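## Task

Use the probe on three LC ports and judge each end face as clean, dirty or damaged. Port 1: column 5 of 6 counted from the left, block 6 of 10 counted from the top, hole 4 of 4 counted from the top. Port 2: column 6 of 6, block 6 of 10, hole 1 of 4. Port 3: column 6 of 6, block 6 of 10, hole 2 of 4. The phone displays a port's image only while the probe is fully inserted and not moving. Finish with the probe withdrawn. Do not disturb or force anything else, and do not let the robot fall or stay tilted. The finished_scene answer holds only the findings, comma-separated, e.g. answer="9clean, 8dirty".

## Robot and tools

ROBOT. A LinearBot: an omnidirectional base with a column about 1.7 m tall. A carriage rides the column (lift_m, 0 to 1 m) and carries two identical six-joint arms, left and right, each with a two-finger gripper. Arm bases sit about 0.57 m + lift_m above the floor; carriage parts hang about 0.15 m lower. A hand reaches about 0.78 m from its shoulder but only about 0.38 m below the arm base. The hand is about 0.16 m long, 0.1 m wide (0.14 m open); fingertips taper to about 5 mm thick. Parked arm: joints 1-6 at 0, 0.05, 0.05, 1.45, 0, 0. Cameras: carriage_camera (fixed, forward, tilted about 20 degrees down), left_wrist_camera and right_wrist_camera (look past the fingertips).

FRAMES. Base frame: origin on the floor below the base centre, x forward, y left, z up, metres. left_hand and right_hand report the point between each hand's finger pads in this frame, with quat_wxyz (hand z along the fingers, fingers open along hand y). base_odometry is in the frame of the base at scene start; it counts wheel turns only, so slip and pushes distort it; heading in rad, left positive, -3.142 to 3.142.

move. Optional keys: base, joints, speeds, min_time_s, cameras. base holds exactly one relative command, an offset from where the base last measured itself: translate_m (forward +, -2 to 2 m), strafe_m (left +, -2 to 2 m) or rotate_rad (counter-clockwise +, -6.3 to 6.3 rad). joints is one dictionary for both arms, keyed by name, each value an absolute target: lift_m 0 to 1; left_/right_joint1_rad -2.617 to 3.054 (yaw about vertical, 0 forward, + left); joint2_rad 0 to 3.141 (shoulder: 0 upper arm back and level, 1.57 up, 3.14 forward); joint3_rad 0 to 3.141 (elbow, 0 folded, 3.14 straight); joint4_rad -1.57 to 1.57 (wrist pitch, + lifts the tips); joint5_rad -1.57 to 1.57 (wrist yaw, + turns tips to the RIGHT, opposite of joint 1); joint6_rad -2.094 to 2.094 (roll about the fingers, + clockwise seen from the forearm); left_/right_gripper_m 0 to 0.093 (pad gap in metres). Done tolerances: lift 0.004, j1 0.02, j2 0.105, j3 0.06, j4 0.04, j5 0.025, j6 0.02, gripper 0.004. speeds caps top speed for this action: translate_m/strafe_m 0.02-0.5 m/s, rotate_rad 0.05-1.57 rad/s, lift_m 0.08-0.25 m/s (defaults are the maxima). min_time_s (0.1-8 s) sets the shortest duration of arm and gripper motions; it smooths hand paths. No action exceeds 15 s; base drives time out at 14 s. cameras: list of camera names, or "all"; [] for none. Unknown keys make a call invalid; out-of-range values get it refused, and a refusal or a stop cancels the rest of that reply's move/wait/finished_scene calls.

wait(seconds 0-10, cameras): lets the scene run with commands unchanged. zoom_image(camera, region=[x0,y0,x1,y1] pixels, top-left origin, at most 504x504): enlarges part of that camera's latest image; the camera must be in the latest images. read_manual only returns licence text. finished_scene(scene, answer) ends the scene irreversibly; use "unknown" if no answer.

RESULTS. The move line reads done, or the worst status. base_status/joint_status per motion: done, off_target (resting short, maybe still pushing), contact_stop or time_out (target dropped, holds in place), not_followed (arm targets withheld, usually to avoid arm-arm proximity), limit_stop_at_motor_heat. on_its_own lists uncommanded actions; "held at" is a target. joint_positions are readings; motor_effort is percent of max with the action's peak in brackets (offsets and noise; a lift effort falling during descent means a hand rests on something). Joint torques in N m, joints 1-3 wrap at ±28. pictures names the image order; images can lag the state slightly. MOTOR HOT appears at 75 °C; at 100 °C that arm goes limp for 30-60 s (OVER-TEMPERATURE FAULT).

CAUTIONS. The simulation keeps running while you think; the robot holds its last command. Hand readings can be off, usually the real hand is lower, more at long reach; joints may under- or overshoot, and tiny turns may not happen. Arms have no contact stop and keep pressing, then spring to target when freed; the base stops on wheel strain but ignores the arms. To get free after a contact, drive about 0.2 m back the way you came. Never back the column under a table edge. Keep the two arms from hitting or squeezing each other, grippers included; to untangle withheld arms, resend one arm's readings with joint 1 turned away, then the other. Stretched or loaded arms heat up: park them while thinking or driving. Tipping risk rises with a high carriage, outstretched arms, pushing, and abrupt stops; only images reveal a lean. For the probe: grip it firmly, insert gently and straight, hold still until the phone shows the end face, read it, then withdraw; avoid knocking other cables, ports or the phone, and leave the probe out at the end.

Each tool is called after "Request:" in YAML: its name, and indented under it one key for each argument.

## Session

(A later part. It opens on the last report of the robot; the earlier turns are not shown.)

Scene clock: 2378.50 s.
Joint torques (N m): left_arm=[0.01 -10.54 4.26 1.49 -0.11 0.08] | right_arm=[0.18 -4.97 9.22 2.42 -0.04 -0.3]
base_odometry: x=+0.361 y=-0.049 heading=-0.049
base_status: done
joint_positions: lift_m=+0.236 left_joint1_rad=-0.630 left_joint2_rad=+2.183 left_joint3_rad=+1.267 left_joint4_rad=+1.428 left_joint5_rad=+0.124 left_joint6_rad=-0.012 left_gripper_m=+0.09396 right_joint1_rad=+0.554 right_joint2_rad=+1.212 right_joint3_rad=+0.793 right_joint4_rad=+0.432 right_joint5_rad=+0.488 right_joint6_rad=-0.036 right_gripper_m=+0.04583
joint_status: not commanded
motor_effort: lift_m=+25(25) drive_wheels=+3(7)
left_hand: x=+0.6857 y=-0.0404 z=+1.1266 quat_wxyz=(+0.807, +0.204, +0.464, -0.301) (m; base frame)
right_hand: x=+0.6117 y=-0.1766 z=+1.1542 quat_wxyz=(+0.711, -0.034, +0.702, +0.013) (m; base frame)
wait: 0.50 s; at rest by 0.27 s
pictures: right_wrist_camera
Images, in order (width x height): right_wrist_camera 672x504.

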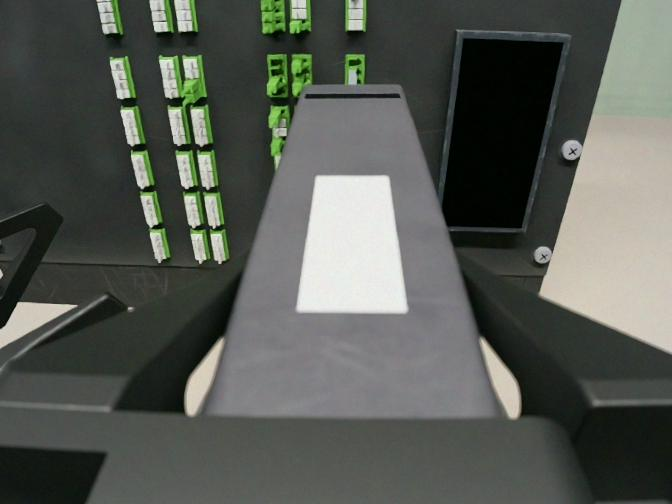

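Request:
move:
  joints: {"right_joint1_rad":0.5725,"right_joint5_rad":0.512}
  base: {"translate_m":0.0012}
  speeds: {"translate_m":0.02}
  min_time_s: 1
  cameras: []

Request:
wait:
  seconds: 0.4
  cameras: ["right_wrist_camera"]

Request:
zoom_image:
  camera: "right_wrist_camera"
  region: [342, 46, 366, 70]

Scene clock: 2467.23 s.
Joint torques (N m): left_arm=[0.17 -10.69 4.14 1.52 -0.14 0.08] | right_arm=[0.92 -4.97 9.29 2.46 0.14 -0.28]
move: done
base_odometry: x=+0.363 y=-0.049 heading=-0.049
base_status: done
joint_positions: lift_m=+0.236 left_joint1_rad=-0.630 left_joint2_rad=+2.183 left_joint3_rad=+1.267 left_joint4_rad=+1.427 left_joint5_rad=+0.124 left_joint6_rad=-0.012 left_gripper_m=+0.09396 right_joint1_rad=+0.564 right_joint2_rad=+1.211 right_joint3_rad=+0.793 right_joint4_rad=+0.431 right_joint5_rad=+0.501 right_joint6_rad=-0.036 right_gripper_m=+0.04583
joint_status: all done
motor_effort: lift_m=+25(25) drive_wheels=+3(8)
left_hand: x=+0.6858 y=-0.0405 z=+1.1265 quat_wxyz=(+0.807, +0.204, +0.464, -0.301) (m; base frame)
right_hand: x=+0.6103 y=-0.1753 z=+1.1544 quat_wxyz=(+0.711, -0.033, +0.702, +0.012) (m; base frame)
pictures: none
No camera images: "cameras" was empty.

Scene clock: 2467.63 s.
Joint torques (N m): left_arm=[0.12 -10.54 4.14 1.5 -0.11 0.08] | right_arm=[0.92 -5.01 9.14 2.47 0.14 -0.31]
base_odometry: x=+0.363 y=-0.049 heading=-0.049
base_status: done
joint_positions: lift_m=+0.236 left_joint1_rad=-0.630 left_joint2_rad=+2.183 left_joint3_rad=+1.267 left_joint4_rad=+1.427 left_joint5_rad=+0.124 left_joint6_rad=-0.012 left_gripper_m=+0.09396 right_joint1_rad=+0.564 right_joint2_rad=+1.211 right_joint3_rad=+0.793 right_joint4_rad=+0.431 right_joint5_rad=+0.501 right_joint6_rad=-0.036 right_gripper_m=+0.04583
joint_status: all done
motor_effort: lift_m=+25(25) drive_wheels=+3(8)
left_hand: x=+0.6858 y=-0.0405 z=+1.1265 quat_wxyz=(+0.807, +0.204, +0.464, -0.301) (m; base frame)
right_hand: x=+0.6103 y=-0.1753 z=+1.1544 quat_wxyz=(+0.711, -0.033, +0.702, +0.012) (m; base frame)
wait: 0.40 s; at rest by 0.27 s
pictures: right_wrist_camera
Images, in order (width x height): right_wrist_camera 672x504.

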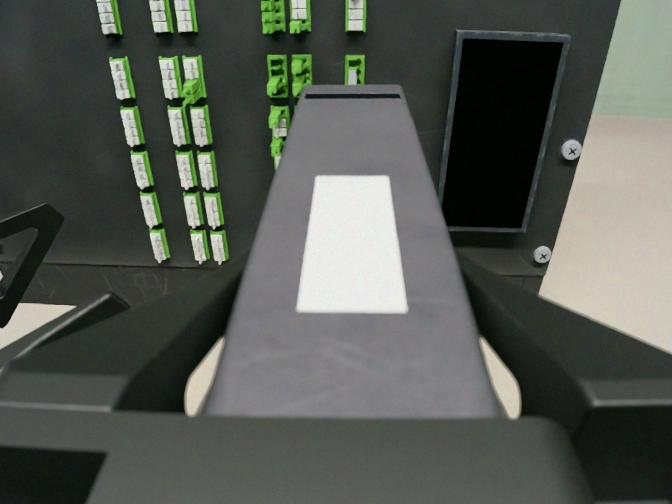

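Scaled by 21.000 from the camera's 672x504 image, which has a finer 960x720 frame.

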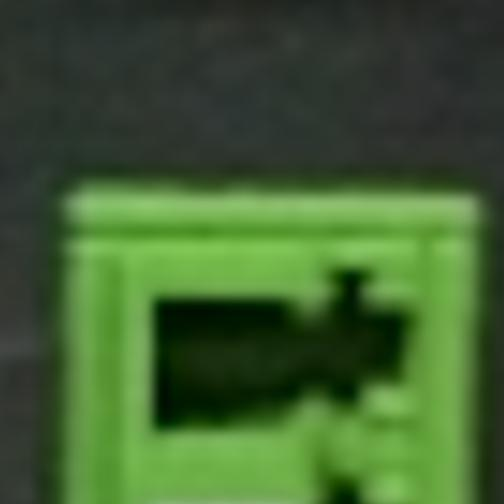

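Request:
move:
  joints: {"right_joint1_rad":0.587,"right_joint5_rad":0.531}
  base: {"translate_m":0.0022}
  speeds: {"translate_m":0.02}
  min_time_s: 1
  cameras: []

Request:
wait:
  seconds: 0.4
  cameras: ["right_wrist_camera"]

Request:
zoom_image:
  camera: "right_wrist_camera"
  region: [342, 46, 366, 70]

Scene clock: 2479.27 s.
Joint torques (N m): left_arm=[0.08 -10.7 4.19 1.53 -0.14 0.08] | right_arm=[0.85 -4.93 9.22 2.48 0.12 -0.29]
move: done
base_odometry: x=+0.365 y=-0.049 heading=-0.050
base_status: done
joint_positions: lift_m=+0.236 left_joint1_rad=-0.630 left_joint2_rad=+2.183 left_joint3_rad=+1.267 left_joint4_rad=+1.427 left_joint5_rad=+0.124 left_joint6_rad=-0.012 left_gripper_m=+0.09396 right_joint1_rad=+0.580 right_joint2_rad=+1.210 right_joint3_rad=+0.793 right_joint4_rad=+0.430 right_joint5_rad=+0.523 right_joint6_rad=-0.036 right_gripper_m=+0.04583
joint_status: all done
motor_effort: lift_m=+25(25) drive_wheels=+4(10)
left_hand: x=+0.6858 y=-0.0405 z=+1.1264 quat_wxyz=(+0.807, +0.204, +0.465, -0.301) (m; base frame)
right_hand: x=+0.6081 y=-0.1732 z=+1.1544 quat_wxyz=(+0.711, -0.030, +0.702, +0.010) (m; base frame)
pictures: none
No camera images: "cameras" was empty.

Scene clock: 2479.67 s.
Joint torques (N m): left_arm=[0.16 -10.62 4.19 1.52 -0.13 0.09] | right_arm=[0.95 -4.9 9.25 2.47 0.1 -0.3]
base_odometry: x=+0.365 y=-0.049 heading=-0.050
base_status: done
joint_positions: lift_m=+0.236 left_joint1_rad=-0.630 left_joint2_rad=+2.183 left_joint3_rad=+1.267 left_joint4_rad=+1.427 left_joint5_rad=+0.124 left_joint6_rad=-0.012 left_gripper_m=+0.09396 right_joint1_rad=+0.580 right_joint2_rad=+1.210 right_joint3_rad=+0.793 right_joint4_rad=+0.430 right_joint5_rad=+0.523 right_joint6_rad=-0.036 right_gripper_m=+0.04583
joint_status: all done
motor_effort: lift_m=+25(25) drive_wheels=+3(10)
left_hand: x=+0.6858 y=-0.0405 z=+1.1264 quat_wxyz=(+0.807, +0.204, +0.465, -0.301) (m; base frame)
right_hand: x=+0.6081 y=-0.1732 z=+1.1544 quat_wxyz=(+0.711, -0.030, +0.702, +0.010) (m; base frame)
wait: 0.40 s; at rest by 0.27 s
pictures: right_wrist_camera
Images, in order (width x height): right_wrist_camera 672x504.

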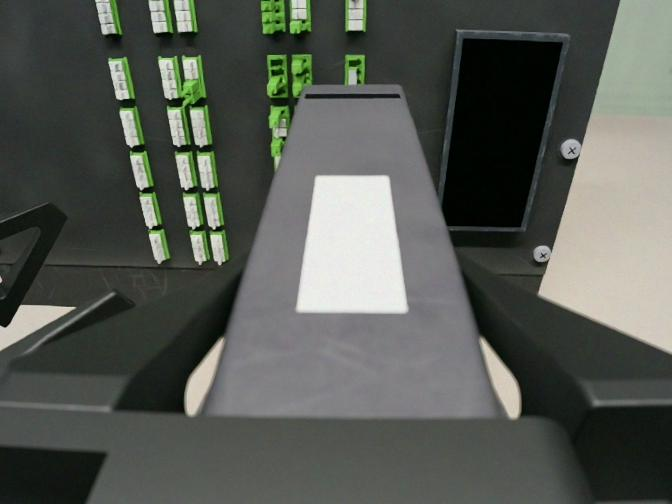

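Scaled by 21.000 from the camera's 672x504 image, which has a finer 960x720 frame.

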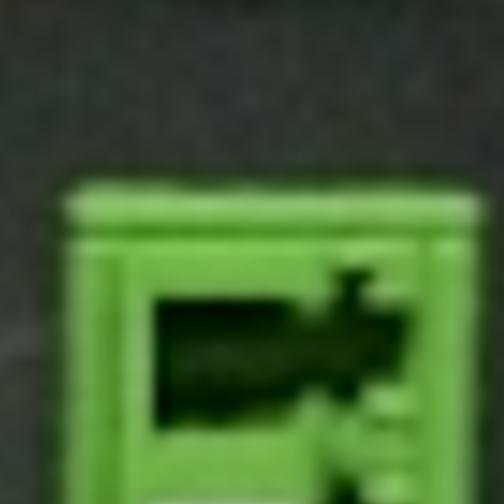

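Request:
move:
  joints: {"right_joint1_rad":0.6,"right_joint5_rad":0.553}
  base: {"translate_m":0.0025}
  speeds: {"translate_m":0.02}
  min_time_s: 1
  cameras: []

Request:
move:
  joints: {"right_joint1_rad":0.593,"right_joint5_rad":0.545}
  min_time_s: 0.5
  cameras: ["right_wrist_camera"]

Request:
zoom_image:
  camera: "right_wrist_camera"
  region: [342, 46, 366, 70]

Scene clock: 2491.67 s.
Joint torques (N m): left_arm=[0.2 -10.69 4.14 1.51 -0.1 0.07] | right_arm=[0.88 -4.85 9.14 2.5 0.15 -0.29]
move: done
base_odometry: x=+0.367 y=-0.050 heading=-0.050
base_status: done
joint_positions: lift_m=+0.236 left_joint1_rad=-0.630 left_joint2_rad=+2.183 left_joint3_rad=+1.267 left_joint4_rad=+1.427 left_joint5_rad=+0.124 left_joint6_rad=-0.012 left_gripper_m=+0.09396 right_joint1_rad=+0.592 right_joint2_rad=+1.209 right_joint3_rad=+0.793 right_joint4_rad=+0.429 right_joint5_rad=+0.546 right_joint6_rad=-0.036 right_gripper_m=+0.04583
joint_status: all done
motor_effort: lift_m=+25(25) drive_wheels=+5(11)
left_hand: x=+0.6858 y=-0.0405 z=+1.1264 quat_wxyz=(+0.807, +0.204, +0.465, -0.301) (m; base frame)
right_hand: x=+0.6062 y=-0.1723 z=+1.1546 quat_wxyz=(+0.711, -0.027, +0.703, +0.006) (m; base frame)
pictures: none
No camera images: "cameras" was empty.

Scene clock: 2492.47 s.
Joint torques (N m): left_arm=[0.13 -10.8 4.18 1.51 -0.13 0.06] | right_arm=[0.36 -4.75 9.2 2.5 0.02 -0.32]
move: done
base_odometry: x=+0.367 y=-0.050 heading=-0.050
base_status: not commanded
joint_positions: lift_m=+0.236 left_joint1_rad=-0.630 left_joint2_rad=+2.183 left_joint3_rad=+1.267 left_joint4_rad=+1.427 left_joint5_rad=+0.124 left_joint6_rad=-0.012 left_gripper_m=+0.09396 right_joint1_rad=+0.592 right_joint2_rad=+1.209 right_joint3_rad=+0.793 right_joint4_rad=+0.429 right_joint5_rad=+0.546 right_joint6_rad=-0.036 right_gripper_m=+0.04583
joint_status: all done
motor_effort: lift_m=+25(25) drive_wheels=+4(5)
left_hand: x=+0.6858 y=-0.0405 z=+1.1264 quat_wxyz=(+0.807, +0.204, +0.465, -0.301) (m; base frame)
right_hand: x=+0.6062 y=-0.1723 z=+1.1546 quat_wxyz=(+0.711, -0.027, +0.703, +0.006) (m; base frame)
pictures: right_wrist_camera
Images, in order (width x height): right_wrist_camera 672x504.

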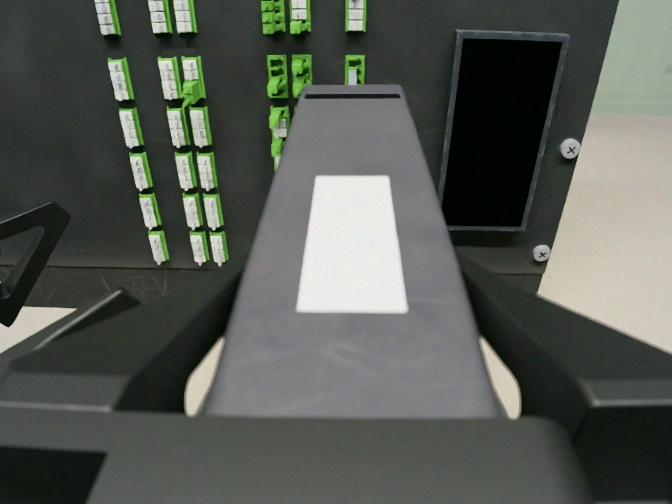

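Scaled by 21.000 from the camera's 672x504 image, which has a finer 960x720 frame.

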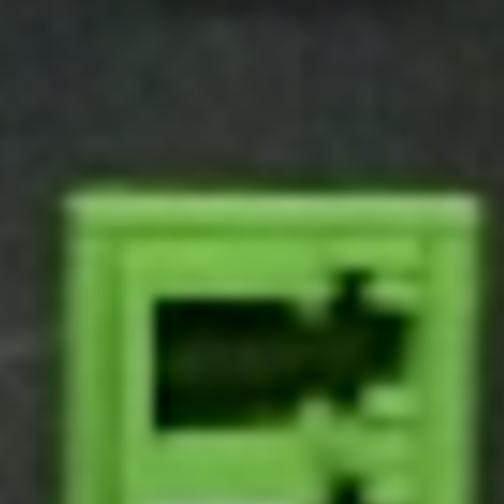

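Request:
move:
  base: {"translate_m": 0.003}
  speeds: {"translate_m":0.02}
  cameras: []

Request:
wait:
  seconds: 0.4
  cameras: ["right_wrist_camera","left_wrist_camera"]

Request:
zoom_image:
  camera: "right_wrist_camera"
  region: [342, 46, 366, 70]

Request:
zoom_image:
  camera: "left_wrist_camera"
  region: [300, 88, 340, 128]

Scene clock: 2504.80 s.
Joint torques (N m): left_arm=[0.1 -10.66 4.34 1.47 -0.12 0.09] | right_arm=[-0.83 -4.57 9.16 2.49 -0.18 -0.3]
move: done
base_odometry: x=+0.370 y=-0.050 heading=-0.050
base_status: done
joint_positions: lift_m=+0.236 left_joint1_rad=-0.630 left_joint2_rad=+2.183 left_joint3_rad=+1.267 left_joint4_rad=+1.427 left_joint5_rad=+0.124 left_joint6_rad=-0.012 left_gripper_m=+0.09396 right_joint1_rad=+0.603 right_joint2_rad=+1.205 right_joint3_rad=+0.793 right_joint4_rad=+0.425 right_joint5_rad=+0.559 right_joint6_rad=-0.036 right_gripper_m=+0.04583
joint_status: not commanded
motor_effort: lift_m=+25(25) drive_wheels=+6(12)
left_hand: x=+0.6858 y=-0.0405 z=+1.1264 quat_wxyz=(+0.807, +0.204, +0.465, -0.301) (m; base frame)
right_hand: x=+0.6041 y=-0.1710 z=+1.1550 quat_wxyz=(+0.711, -0.026, +0.703, +0.005) (m; base frame)
pictures: none
No camera images: "cameras" was empty.

Scene clock: 2505.20 s.
Joint torques (N m): left_arm=[0.02 -10.66 4.29 1.52 -0.14 0.07] | right_arm=[-0.47 -4.52 9.13 2.47 -0.11 -0.31]
base_odometry: x=+0.370 y=-0.050 heading=-0.050
base_status: done
joint_positions: lift_m=+0.236 left_joint1_rad=-0.630 left_joint2_rad=+2.183 left_joint3_rad=+1.267 left_joint4_rad=+1.427 left_joint5_rad=+0.124 left_joint6_rad=-0.012 left_gripper_m=+0.09396 right_joint1_rad=+0.603 right_joint2_rad=+1.205 right_joint3_rad=+0.793 right_joint4_rad=+0.425 right_joint5_rad=+0.559 right_joint6_rad=-0.036 right_gripper_m=+0.04583
joint_status: not commanded
motor_effort: lift_m=+25(25) drive_wheels=+6(12)
left_hand: x=+0.6858 y=-0.0405 z=+1.1264 quat_wxyz=(+0.807, +0.204, +0.465, -0.301) (m; base frame)
right_hand: x=+0.6041 y=-0.1710 z=+1.1550 quat_wxyz=(+0.711, -0.026, +0.703, +0.005) (m; base frame)
wait: 0.40 s; at rest by 0.27 s
pictures: left_wrist_camera, right_wrist_camera
Images, in order (width x height): left_wrist_camera 672x504, right_wrist_camera 672x504.

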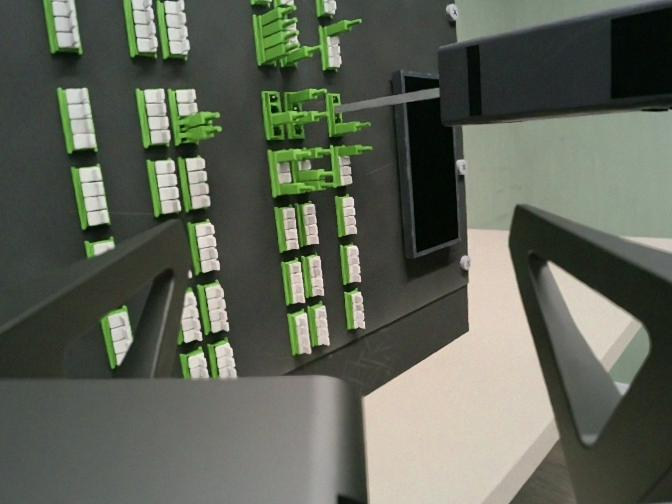

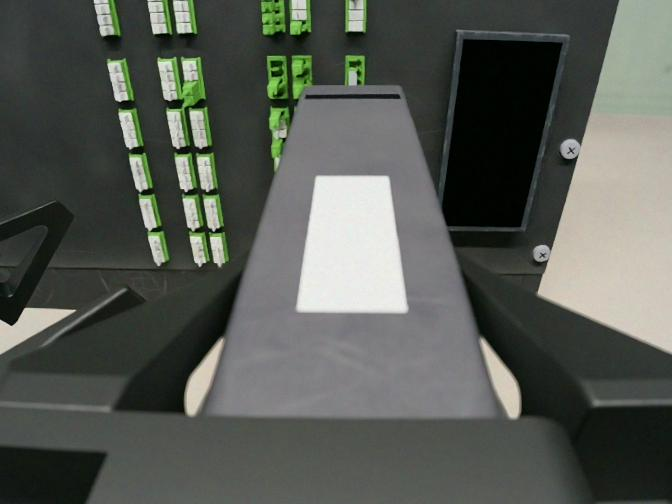

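Scaled by 21.000 from the camera's 672x504 image, which has a finer 960x720 frame.

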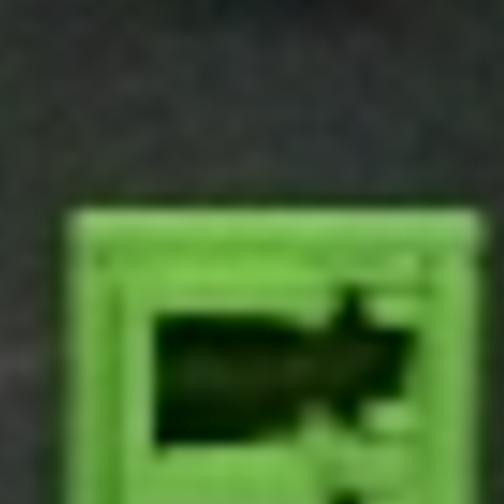

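Scaled by 12.600 from the camera's 672x504 image, which has a finer 960x720 frame.

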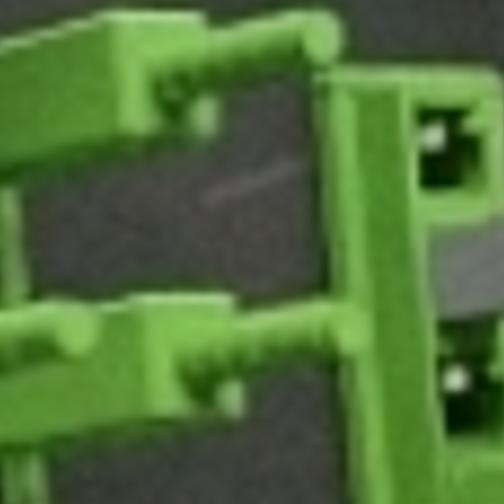

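Request:
move:
  base: {"translate_m": 0.003}
  joints: {"right_joint1_rad":0.592,"right_joint5_rad":0.545}
  speeds: {"translate_m":0.02}
  cameras: []

Request:
wait:
  seconds: 0.4
  cameras: ["right_wrist_camera"]

Request:
zoom_image:
  camera: "right_wrist_camera"
  region: [342, 46, 366, 70]

Scene clock: 2524.07 s.
Joint torques (N m): left_arm=[0.2 -10.69 4.19 1.53 -0.13 0.07] | right_arm=[-0.94 -3.84 9.11 2.55 -0.17 -0.32]
move: done
base_odometry: x=+0.373 y=-0.050 heading=-0.051
base_status: done
joint_positions: lift_m=+0.236 left_joint1_rad=-0.630 left_joint2_rad=+2.183 left_joint3_rad=+1.267 left_joint4_rad=+1.427 left_joint5_rad=+0.124 left_joint6_rad=-0.012 left_gripper_m=+0.09396 right_joint1_rad=+0.607 right_joint2_rad=+1.200 right_joint3_rad=+0.793 right_joint4_rad=+0.419 right_joint5_rad=+0.562 right_joint6_rad=-0.036 right_gripper_m=+0.04583
joint_status: all done
motor_effort: lift_m=+25(25) drive_wheels=+7(14)
left_hand: x=+0.6858 y=-0.0405 z=+1.1264 quat_wxyz=(+0.807, +0.204, +0.465, -0.301) (m; base frame)
right_hand: x=+0.6028 y=-0.1707 z=+1.1556 quat_wxyz=(+0.711, -0.026, +0.703, +0.005) (m; base frame)
pictures: none
No camera images: "cameras" was empty.

Scene clock: 2524.47 s.
Joint torques (N m): left_arm=[0.13 -10.66 4.19 1.48 -0.11 0.08] | right_arm=[-0.81 -4 9.33 2.53 -0.14 -0.29]
base_odometry: x=+0.373 y=-0.050 heading=-0.051
base_status: done
joint_positions: lift_m=+0.236 left_joint1_rad=-0.630 left_joint2_rad=+2.183 left_joint3_rad=+1.267 left_joint4_rad=+1.427 left_joint5_rad=+0.124 left_joint6_rad=-0.012 left_gripper_m=+0.09396 right_joint1_rad=+0.607 right_joint2_rad=+1.200 right_joint3_rad=+0.793 right_joint4_rad=+0.419 right_joint5_rad=+0.562 right_joint6_rad=-0.036 right_gripper_m=+0.04583
joint_status: all done
motor_effort: lift_m=+25(25) drive_wheels=+7(14)
left_hand: x=+0.6858 y=-0.0405 z=+1.1264 quat_wxyz=(+0.807, +0.204, +0.465, -0.301) (m; base frame)
right_hand: x=+0.6028 y=-0.1707 z=+1.1556 quat_wxyz=(+0.711, -0.026, +0.703, +0.005) (m; base frame)
wait: 0.40 s; at rest by 0.27 s
pictures: right_wrist_camera
Images, in order (width x height): right_wrist_camera 672x504.

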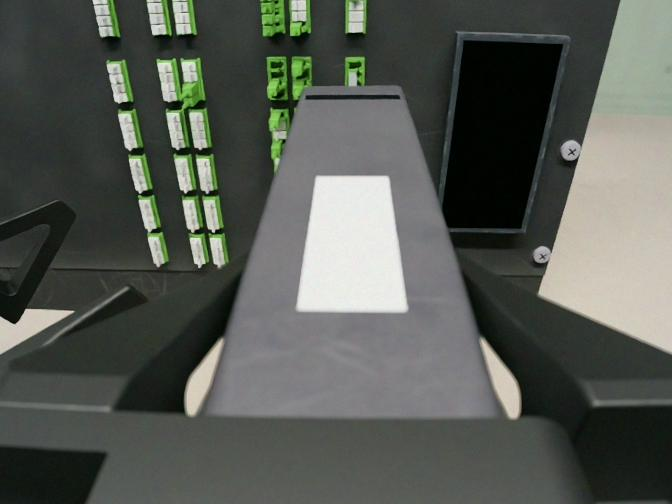

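Scaled by 21.000 from the camera's 672x504 image, which has a finer 960x720 frame.

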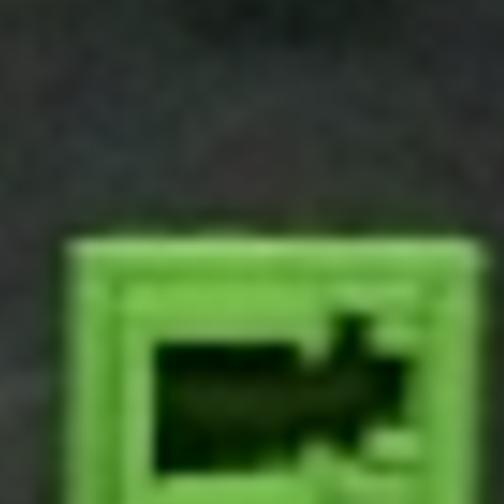

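Request:
zoom_image:
  camera: "right_wrist_camera"
  region: [290, 40, 410, 130]

Request:
move:
  cameras: ["left_wrist_camera"]

Request:
zoom_image:
  camera: "left_wrist_camera"
  region: [320, 60, 480, 180]

Scaled by 4.200 from the camera's 672x504 image, which has a finer 960x720 frame.

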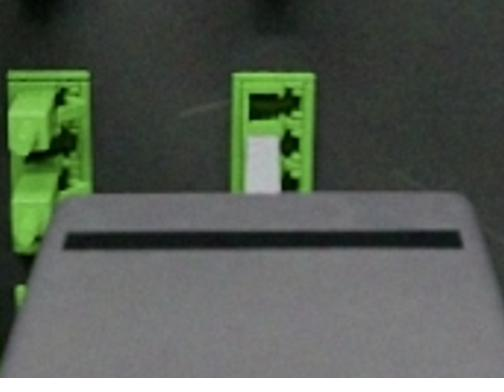

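Scene clock: 2539.07 s.
Joint torques (N m): left_arm=[0.16 -10.56 4.23 1.49 -0.12 0.09] | right_arm=[-0.98 -3.97 9.22 2.55 -0.16 -0.31]
base_odometry: x=+0.373 y=-0.050 heading=-0.051
base_status: done
joint_positions: lift_m=+0.236 left_joint1_rad=-0.630 left_joint2_rad=+2.183 left_joint3_rad=+1.267 left_joint4_rad=+1.427 left_joint5_rad=+0.124 left_joint6_rad=-0.012 left_gripper_m=+0.09396 right_joint1_rad=+0.607 right_joint2_rad=+1.200 right_joint3_rad=+0.793 right_joint4_rad=+0.419 right_joint5_rad=+0.562 right_joint6_rad=-0.036 right_gripper_m=+0.04583
joint_status: all done
motor_effort: lift_m=+25(25) drive_wheels=+7(14)
left_hand: x=+0.6858 y=-0.0405 z=+1.1264 quat_wxyz=(+0.807, +0.204, +0.465, -0.301) (m; base frame)
right_hand: x=+0.6028 y=-0.1707 z=+1.1556 quat_wxyz=(+0.711, -0.026, +0.703, +0.005) (m; base frame)
pictures: left_wrist_camera
Images, in order (width x height): left_wrist_camera 672x504.

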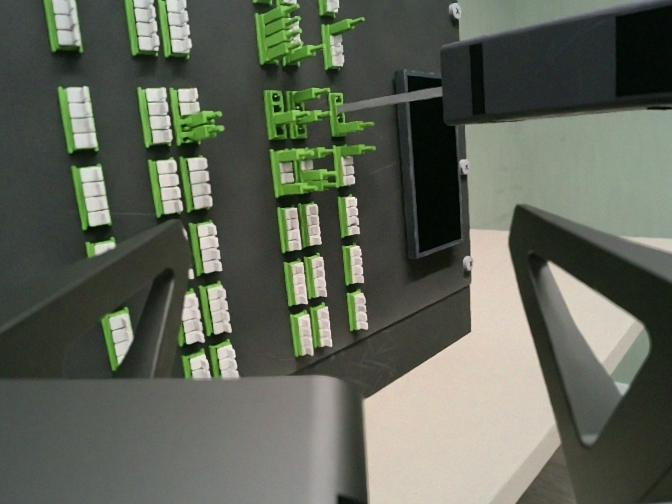

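Scaled by 3.150 from the camera's 672x504 image, which has a finer 960x720 frame.

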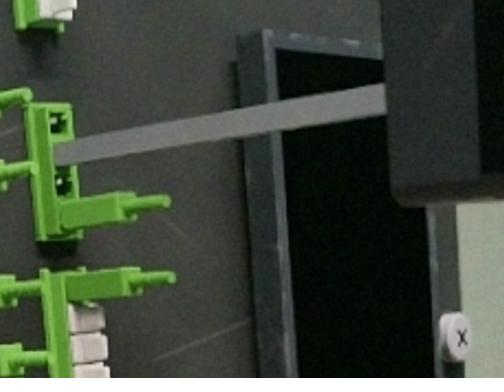

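Request:
move:
  joints: {"lift_m":0.2350}
  cameras: []

Request:
wait:
  seconds: 0.4
  cameras: ["right_wrist_camera"]

Request:
zoom_image:
  camera: "right_wrist_camera"
  region: [342, 46, 366, 70]

Request:
zoom_image:
  camera: "right_wrist_camera"
  region: [290, 40, 410, 130]

Scene clock: 2576.97 s.
Joint torques (N m): left_arm=[0.09 -10.76 4.18 1.5 -0.12 0.07] | right_arm=[-1.02 -3.82 9.18 2.55 -0.19 -0.32]
move: done
base_odometry: x=+0.373 y=-0.050 heading=-0.051
base_status: not commanded
joint_positions: lift_m=+0.235 left_joint1_rad=-0.630 left_joint2_rad=+2.183 left_joint3_rad=+1.267 left_joint4_rad=+1.427 left_joint5_rad=+0.124 left_joint6_rad=-0.012 left_gripper_m=+0.09396 right_joint1_rad=+0.607 right_joint2_rad=+1.200 right_joint3_rad=+0.793 right_joint4_rad=+0.420 right_joint5_rad=+0.562 right_joint6_rad=-0.036 right_gripper_m=+0.04583
joint_status: all done
motor_effort: lift_m=+26(26) drive_wheels=+7(7)
left_hand: x=+0.6859 y=-0.0405 z=+1.1253 quat_wxyz=(+0.807, +0.204, +0.465, -0.301) (m; base frame)
right_hand: x=+0.6028 y=-0.1707 z=+1.1550 quat_wxyz=(+0.711, -0.026, +0.703, +0.006) (m; base frame)
pictures: none
No camera images: "cameras" was empty.

Scene clock: 2577.37 s.
Joint torques (N m): left_arm=[0.14 -10.58 4.18 1.51 -0.13 0.09] | right_arm=[-0.94 -3.99 9.17 2.55 -0.16 -0.27]
base_odometry: x=+0.373 y=-0.050 heading=-0.051
base_status: not commanded
joint_positions: lift_m=+0.235 left_joint1_rad=-0.630 left_joint2_rad=+2.183 left_joint3_rad=+1.267 left_joint4_rad=+1.427 left_joint5_rad=+0.124 left_joint6_rad=-0.012 left_gripper_m=+0.09396 right_joint1_rad=+0.607 right_joint2_rad=+1.200 right_joint3_rad=+0.793 right_joint4_rad=+0.420 right_joint5_rad=+0.562 right_joint6_rad=-0.036 right_gripper_m=+0.04583
joint_status: all done
motor_effort: lift_m=+25(26) drive_wheels=+7(7)
left_hand: x=+0.6859 y=-0.0405 z=+1.1253 quat_wxyz=(+0.807, +0.204, +0.465, -0.301) (m; base frame)
right_hand: x=+0.6028 y=-0.1707 z=+1.1550 quat_wxyz=(+0.711, -0.026, +0.703, +0.006) (m; base frame)
wait: 0.40 s; at rest by 0.27 s
pictures: right_wrist_camera
Images, in order (width x height): right_wrist_camera 672x504.

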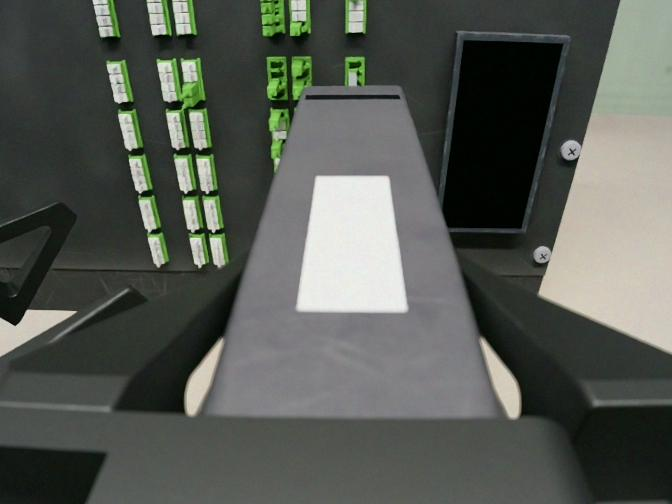

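Scaled by 21.000 from the camera's 672x504 image, which has a finer 960x720 frame.

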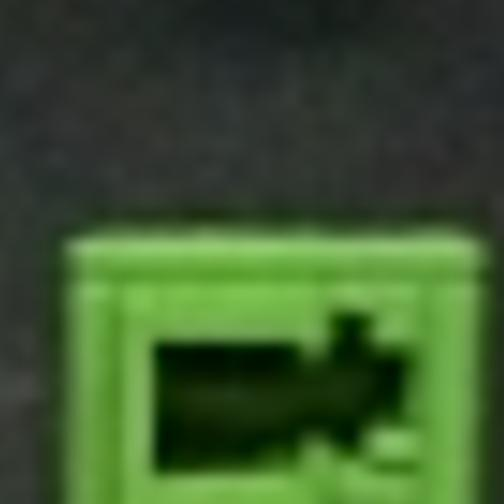

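Scaled by 4.200 from the camera's 672x504 image, which has a finer 960x720 frame.

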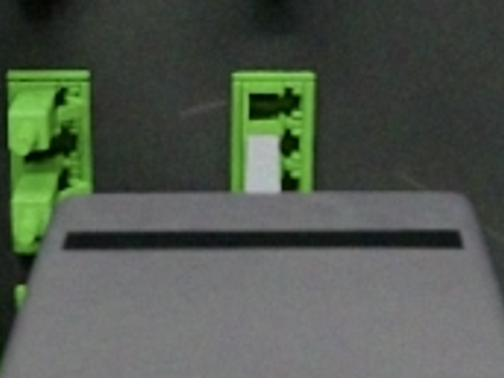

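Request:
move:
  base: {"translate_m": 0.003}
  speeds: {"translate_m":0.02}
  cameras: []

Request:
wait:
  seconds: 0.4
  cameras: ["right_wrist_camera"]

Request:
zoom_image:
  camera: "right_wrist_camera"
  region: [342, 46, 366, 70]

Request:
zoom_image:
  camera: "right_wrist_camera"
  region: [290, 40, 410, 130]

Scene clock: 2586.77 s.
Joint torques (N m): left_arm=[0.18 -10.69 4.03 1.51 -0.12 0.07] | right_arm=[-1.18 -2.96 9.4 2.61 -0.2 -0.28]
move: done
base_odometry: x=+0.376 y=-0.051 heading=-0.051
base_status: done
joint_positions: lift_m=+0.235 left_joint1_rad=-0.630 left_joint2_rad=+2.183 left_joint3_rad=+1.267 left_joint4_rad=+1.427 left_joint5_rad=+0.124 left_joint6_rad=-0.012 left_gripper_m=+0.09396 right_joint1_rad=+0.611 right_joint2_rad=+1.192 right_joint3_rad=+0.791 right_joint4_rad=+0.414 right_joint5_rad=+0.564 right_joint6_rad=-0.036 right_gripper_m=+0.04583
joint_status: not commanded
motor_effort: lift_m=+25(26) drive_wheels=+8(14)
left_hand: x=+0.6859 y=-0.0405 z=+1.1253 quat_wxyz=(+0.807, +0.204, +0.465, -0.301) (m; base frame)
right_hand: x=+0.6006 y=-0.1705 z=+1.1557 quat_wxyz=(+0.711, -0.027, +0.703, +0.006) (m; base frame)
pictures: none
No camera images: "cameras" was empty.

Scene clock: 2587.17 s.
Joint torques (N m): left_arm=[0.23 -10.58 4.3 1.53 -0.11 0.07] | right_arm=[-1.5 -3.07 9.44 2.58 -0.21 -0.29]
base_odometry: x=+0.376 y=-0.051 heading=-0.051
base_status: done
joint_positions: lift_m=+0.235 left_joint1_rad=-0.630 left_joint2_rad=+2.183 left_joint3_rad=+1.267 left_joint4_rad=+1.427 left_joint5_rad=+0.124 left_joint6_rad=-0.012 left_gripper_m=+0.09396 right_joint1_rad=+0.611 right_joint2_rad=+1.192 right_joint3_rad=+0.791 right_joint4_rad=+0.414 right_joint5_rad=+0.564 right_joint6_rad=-0.036 right_gripper_m=+0.04583
joint_status: not commanded
motor_effort: lift_m=+25(26) drive_wheels=+7(14)
left_hand: x=+0.6859 y=-0.0405 z=+1.1253 quat_wxyz=(+0.807, +0.204, +0.465, -0.301) (m; base frame)
right_hand: x=+0.6006 y=-0.1705 z=+1.1557 quat_wxyz=(+0.711, -0.027, +0.703, +0.006) (m; base frame)
wait: 0.40 s; at rest by 0.27 s
pictures: right_wrist_camera
Images, in order (width x height): right_wrist_camera 672x504.

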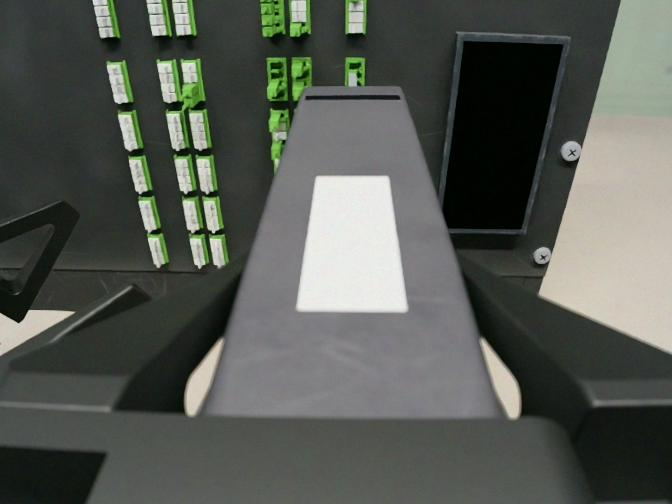

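Scaled by 21.000 from the camera's 672x504 image, which has a finer 960x720 frame.

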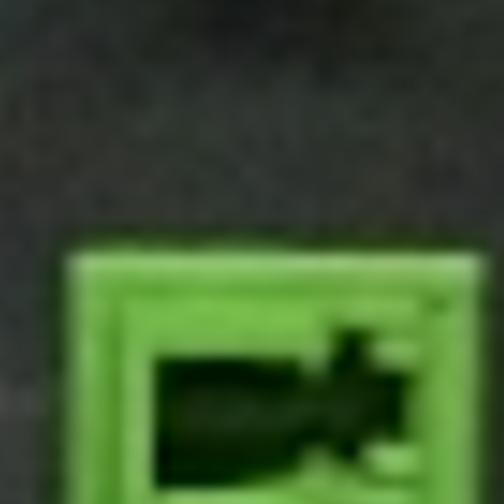

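Scaled by 4.200 from the camera's 672x504 image, which has a finer 960x720 frame.

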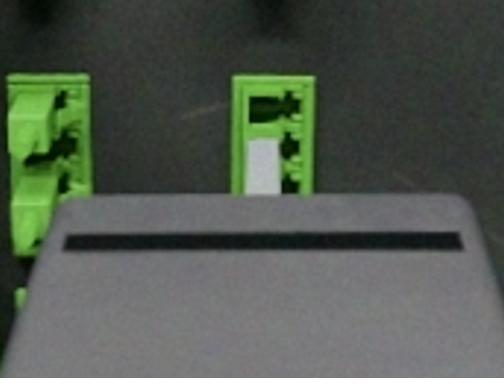

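Request:
move:
  base: {"translate_m": -0.007}
  joints: {"lift_m":0.236}
  speeds: {"translate_m":0.02}
  cameras: []

Request:
wait:
  seconds: 0.4
  cameras: ["right_wrist_camera","left_wrist_camera"]

Request:
zoom_image:
  camera: "right_wrist_camera"
  region: [290, 40, 410, 130]

Request:
zoom_image:
  camera: "left_wrist_camera"
  region: [250, 60, 410, 180]

Request:
zoom_image:
  camera: "left_wrist_camera"
  region: [320, 50, 480, 170]

Request:
zoom_image:
  camera: "left_wrist_camera"
  region: [140, 60, 300, 180]

Request:
zoom_image:
  camera: "left_wrist_camera"
  region: [250, 0, 410, 80]

Scene clock: 2611.07 s.
Joint torques (N m): left_arm=[-0.05 -10.58 4.19 1.48 -0.1 0.05] | right_arm=[-0.03 -4.96 9.42 2.36 0.07 -0.3]
move: done
base_odometry: x=+0.369 y=-0.050 heading=-0.051
base_status: done
joint_positions: lift_m=+0.236 left_joint1_rad=-0.630 left_joint2_rad=+2.183 left_joint3_rad=+1.267 left_joint4_rad=+1.427 left_joint5_rad=+0.124 left_joint6_rad=-0.012 left_gripper_m=+0.09396 right_joint1_rad=+0.594 right_joint2_rad=+1.211 right_joint3_rad=+0.791 right_joint4_rad=+0.439 right_joint5_rad=+0.541 right_joint6_rad=-0.036 right_gripper_m=+0.04583
joint_status: all done
motor_effort: lift_m=+28(30) drive_wheels=+4(6)
left_hand: x=+0.6859 y=-0.0405 z=+1.1259 quat_wxyz=(+0.807, +0.204, +0.465, -0.301) (m; base frame)
right_hand: x=+0.6063 y=-0.1709 z=+1.1544 quat_wxyz=(+0.713, -0.028, +0.701, +0.009) (m; base frame)
pictures: none
No camera images: "cameras" was empty.

Scene clock: 2611.47 s.
Joint torques (N m): left_arm=[0.03 -10.78 4.31 1.51 -0.1 0.07] | right_arm=[0.18 -5.03 9.46 2.33 0.05 -0.32]
base_odometry: x=+0.369 y=-0.050 heading=-0.051
base_status: done
joint_positions: lift_m=+0.236 left_joint1_rad=-0.630 left_joint2_rad=+2.183 left_joint3_rad=+1.267 left_joint4_rad=+1.427 left_joint5_rad=+0.124 left_joint6_rad=-0.012 left_gripper_m=+0.09396 right_joint1_rad=+0.594 right_joint2_rad=+1.211 right_joint3_rad=+0.791 right_joint4_rad=+0.439 right_joint5_rad=+0.541 right_joint6_rad=-0.036 right_gripper_m=+0.04583
joint_status: all done
motor_effort: lift_m=+28(30) drive_wheels=+4(6)
left_hand: x=+0.6859 y=-0.0405 z=+1.1259 quat_wxyz=(+0.807, +0.204, +0.465, -0.301) (m; base frame)
right_hand: x=+0.6063 y=-0.1709 z=+1.1544 quat_wxyz=(+0.713, -0.028, +0.701, +0.009) (m; base frame)
wait: 0.40 s; at rest by 0.27 s
pictures: left_wrist_camera, right_wrist_camera
Images, in order (width x height): left_wrist_camera 672x504, right_wrist_camera 672x504.

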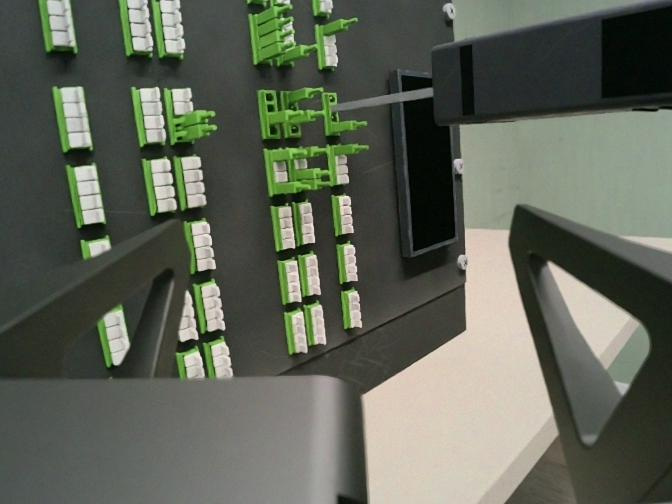

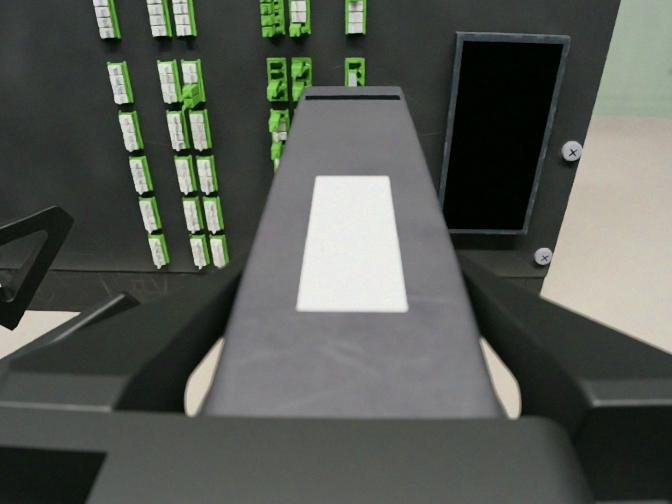

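Scaled by 4.200 from the camera's 672x504 image, which has a finer 960x720 frame.

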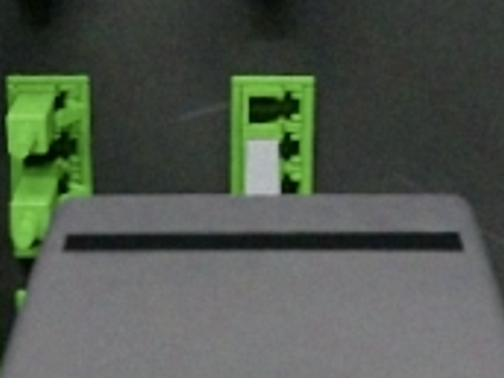

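Scaled by 3.150 from the camera's 672x504 image, which has a finer 960x720 frame.

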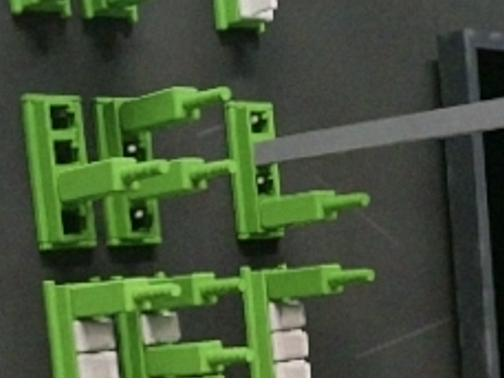

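Scaled by 3.150 from the camera's 672x504 image, which has a finer 960x720 frame.

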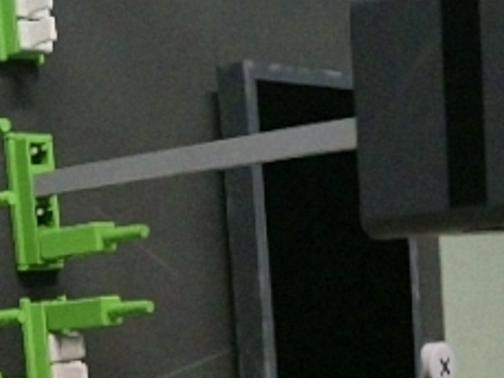

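Scaled by 3.150 from the camera's 672x504 image, which has a finer 960x720 frame.

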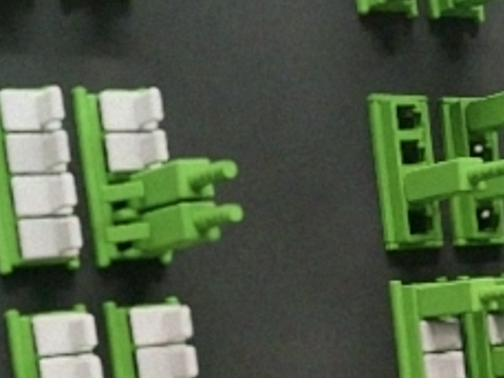

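Scaled by 3.150 from the camera's 672x504 image, which has a finer 960x720 frame.

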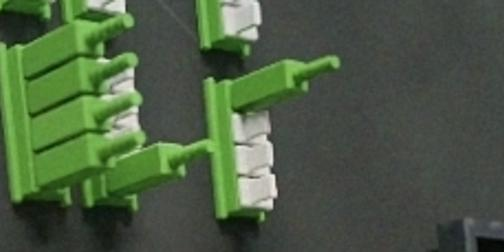

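Request:
move:
  joints: {"right_joint4_rad":0.42,"lift_m":0.2400}
  min_time_s: 1
  speeds: {"lift_m":0.08}
  cameras: []

Request:
wait:
  seconds: 0.4
  cameras: ["right_wrist_camera","left_wrist_camera"]

Request:
zoom_image:
  camera: "right_wrist_camera"
  region: [342, 46, 366, 70]

Request:
zoom_image:
  camera: "right_wrist_camera"
  region: [290, 40, 410, 130]

Request:
zoom_image:
  camera: "left_wrist_camera"
  region: [320, 50, 480, 170]

Scene clock: 2644.17 s.
Joint torques (N m): left_arm=[-0.02 -10.82 4.21 1.5 -0.11 0.1] | right_arm=[0.12 -4.97 9.54 1.91 0.01 -0.32]
move: done
base_odometry: x=+0.369 y=-0.050 heading=-0.051
base_status: not commanded
joint_positions: lift_m=+0.240 left_joint1_rad=-0.630 left_joint2_rad=+2.185 left_joint3_rad=+1.265 left_joint4_rad=+1.429 left_joint5_rad=+0.124 left_joint6_rad=-0.012 left_gripper_m=+0.09396 right_joint1_rad=+0.594 right_joint2_rad=+1.211 right_joint3_rad=+0.791 right_joint4_rad=+0.423 right_joint5_rad=+0.542 right_joint6_rad=-0.036 right_gripper_m=+0.04583
joint_status: all done
motor_effort: lift_m=+28(32) drive_wheels=-1(5)
left_hand: x=+0.6857 y=-0.0404 z=+1.1292 quat_wxyz=(+0.807, +0.204, +0.465, -0.301) (m; base frame)
right_hand: x=+0.6063 y=-0.1710 z=+1.1550 quat_wxyz=(+0.708, -0.030, +0.706, +0.006) (m; base frame)
pictures: none
No camera images: "cameras" was empty.

Scene clock: 2644.57 s.
Joint torques (N m): left_arm=[0.24 -10.62 4.3 1.47 -0.13 0.08] | right_arm=[0.24 -5.14 9.55 1.91 0.08 -0.32]
base_odometry: x=+0.369 y=-0.050 heading=-0.051
base_status: not commanded
joint_positions: lift_m=+0.240 left_joint1_rad=-0.630 left_joint2_rad=+2.185 left_joint3_rad=+1.265 left_joint4_rad=+1.429 left_joint5_rad=+0.124 left_joint6_rad=-0.012 left_gripper_m=+0.09396 right_joint1_rad=+0.594 right_joint2_rad=+1.211 right_joint3_rad=+0.791 right_joint4_rad=+0.423 right_joint5_rad=+0.542 right_joint6_rad=-0.036 right_gripper_m=+0.04583
joint_status: all done
motor_effort: lift_m=+28(32) drive_wheels=-1(5)
left_hand: x=+0.6857 y=-0.0404 z=+1.1292 quat_wxyz=(+0.807, +0.204, +0.465, -0.301) (m; base frame)
right_hand: x=+0.6063 y=-0.1710 z=+1.1550 quat_wxyz=(+0.708, -0.030, +0.706, +0.006) (m; base frame)
wait: 0.40 s; at rest by 0.27 s
pictures: left_wrist_camera, right_wrist_camera
Images, in order (width x height): left_wrist_camera 672x504, right_wrist_camera 672x504.

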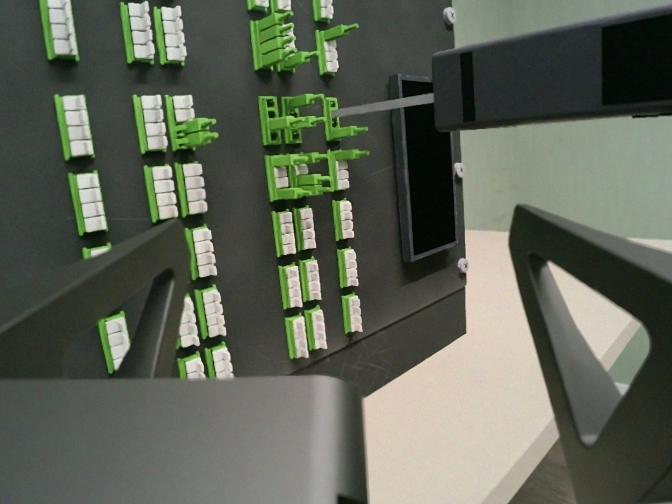

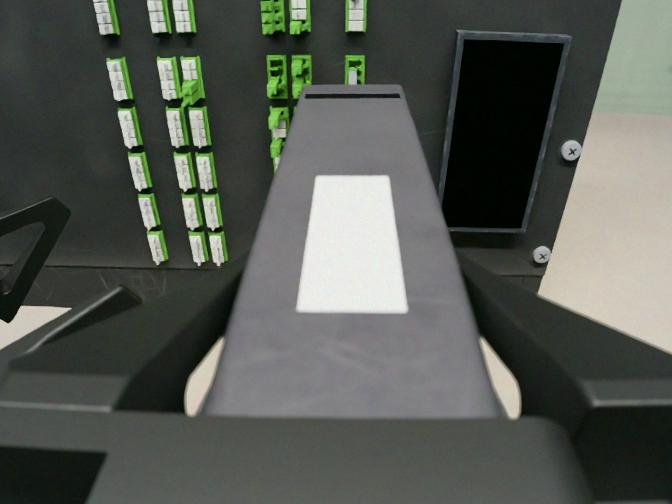

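Scaled by 21.000 from the camera's 672x504 image, which has a finer 960x720 frame.

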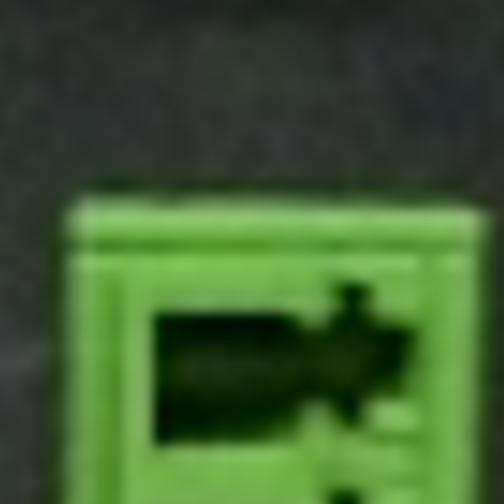

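Scaled by 4.200 from the camera's 672x504 image, which has a finer 960x720 frame.

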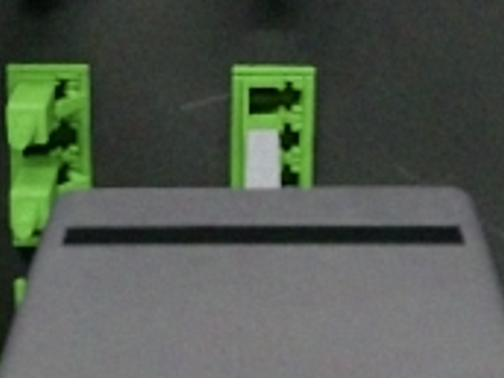

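Scaled by 3.150 from the camera's 672x504 image, which has a finer 960x720 frame.

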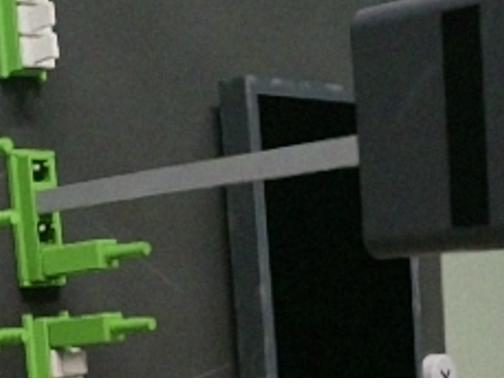

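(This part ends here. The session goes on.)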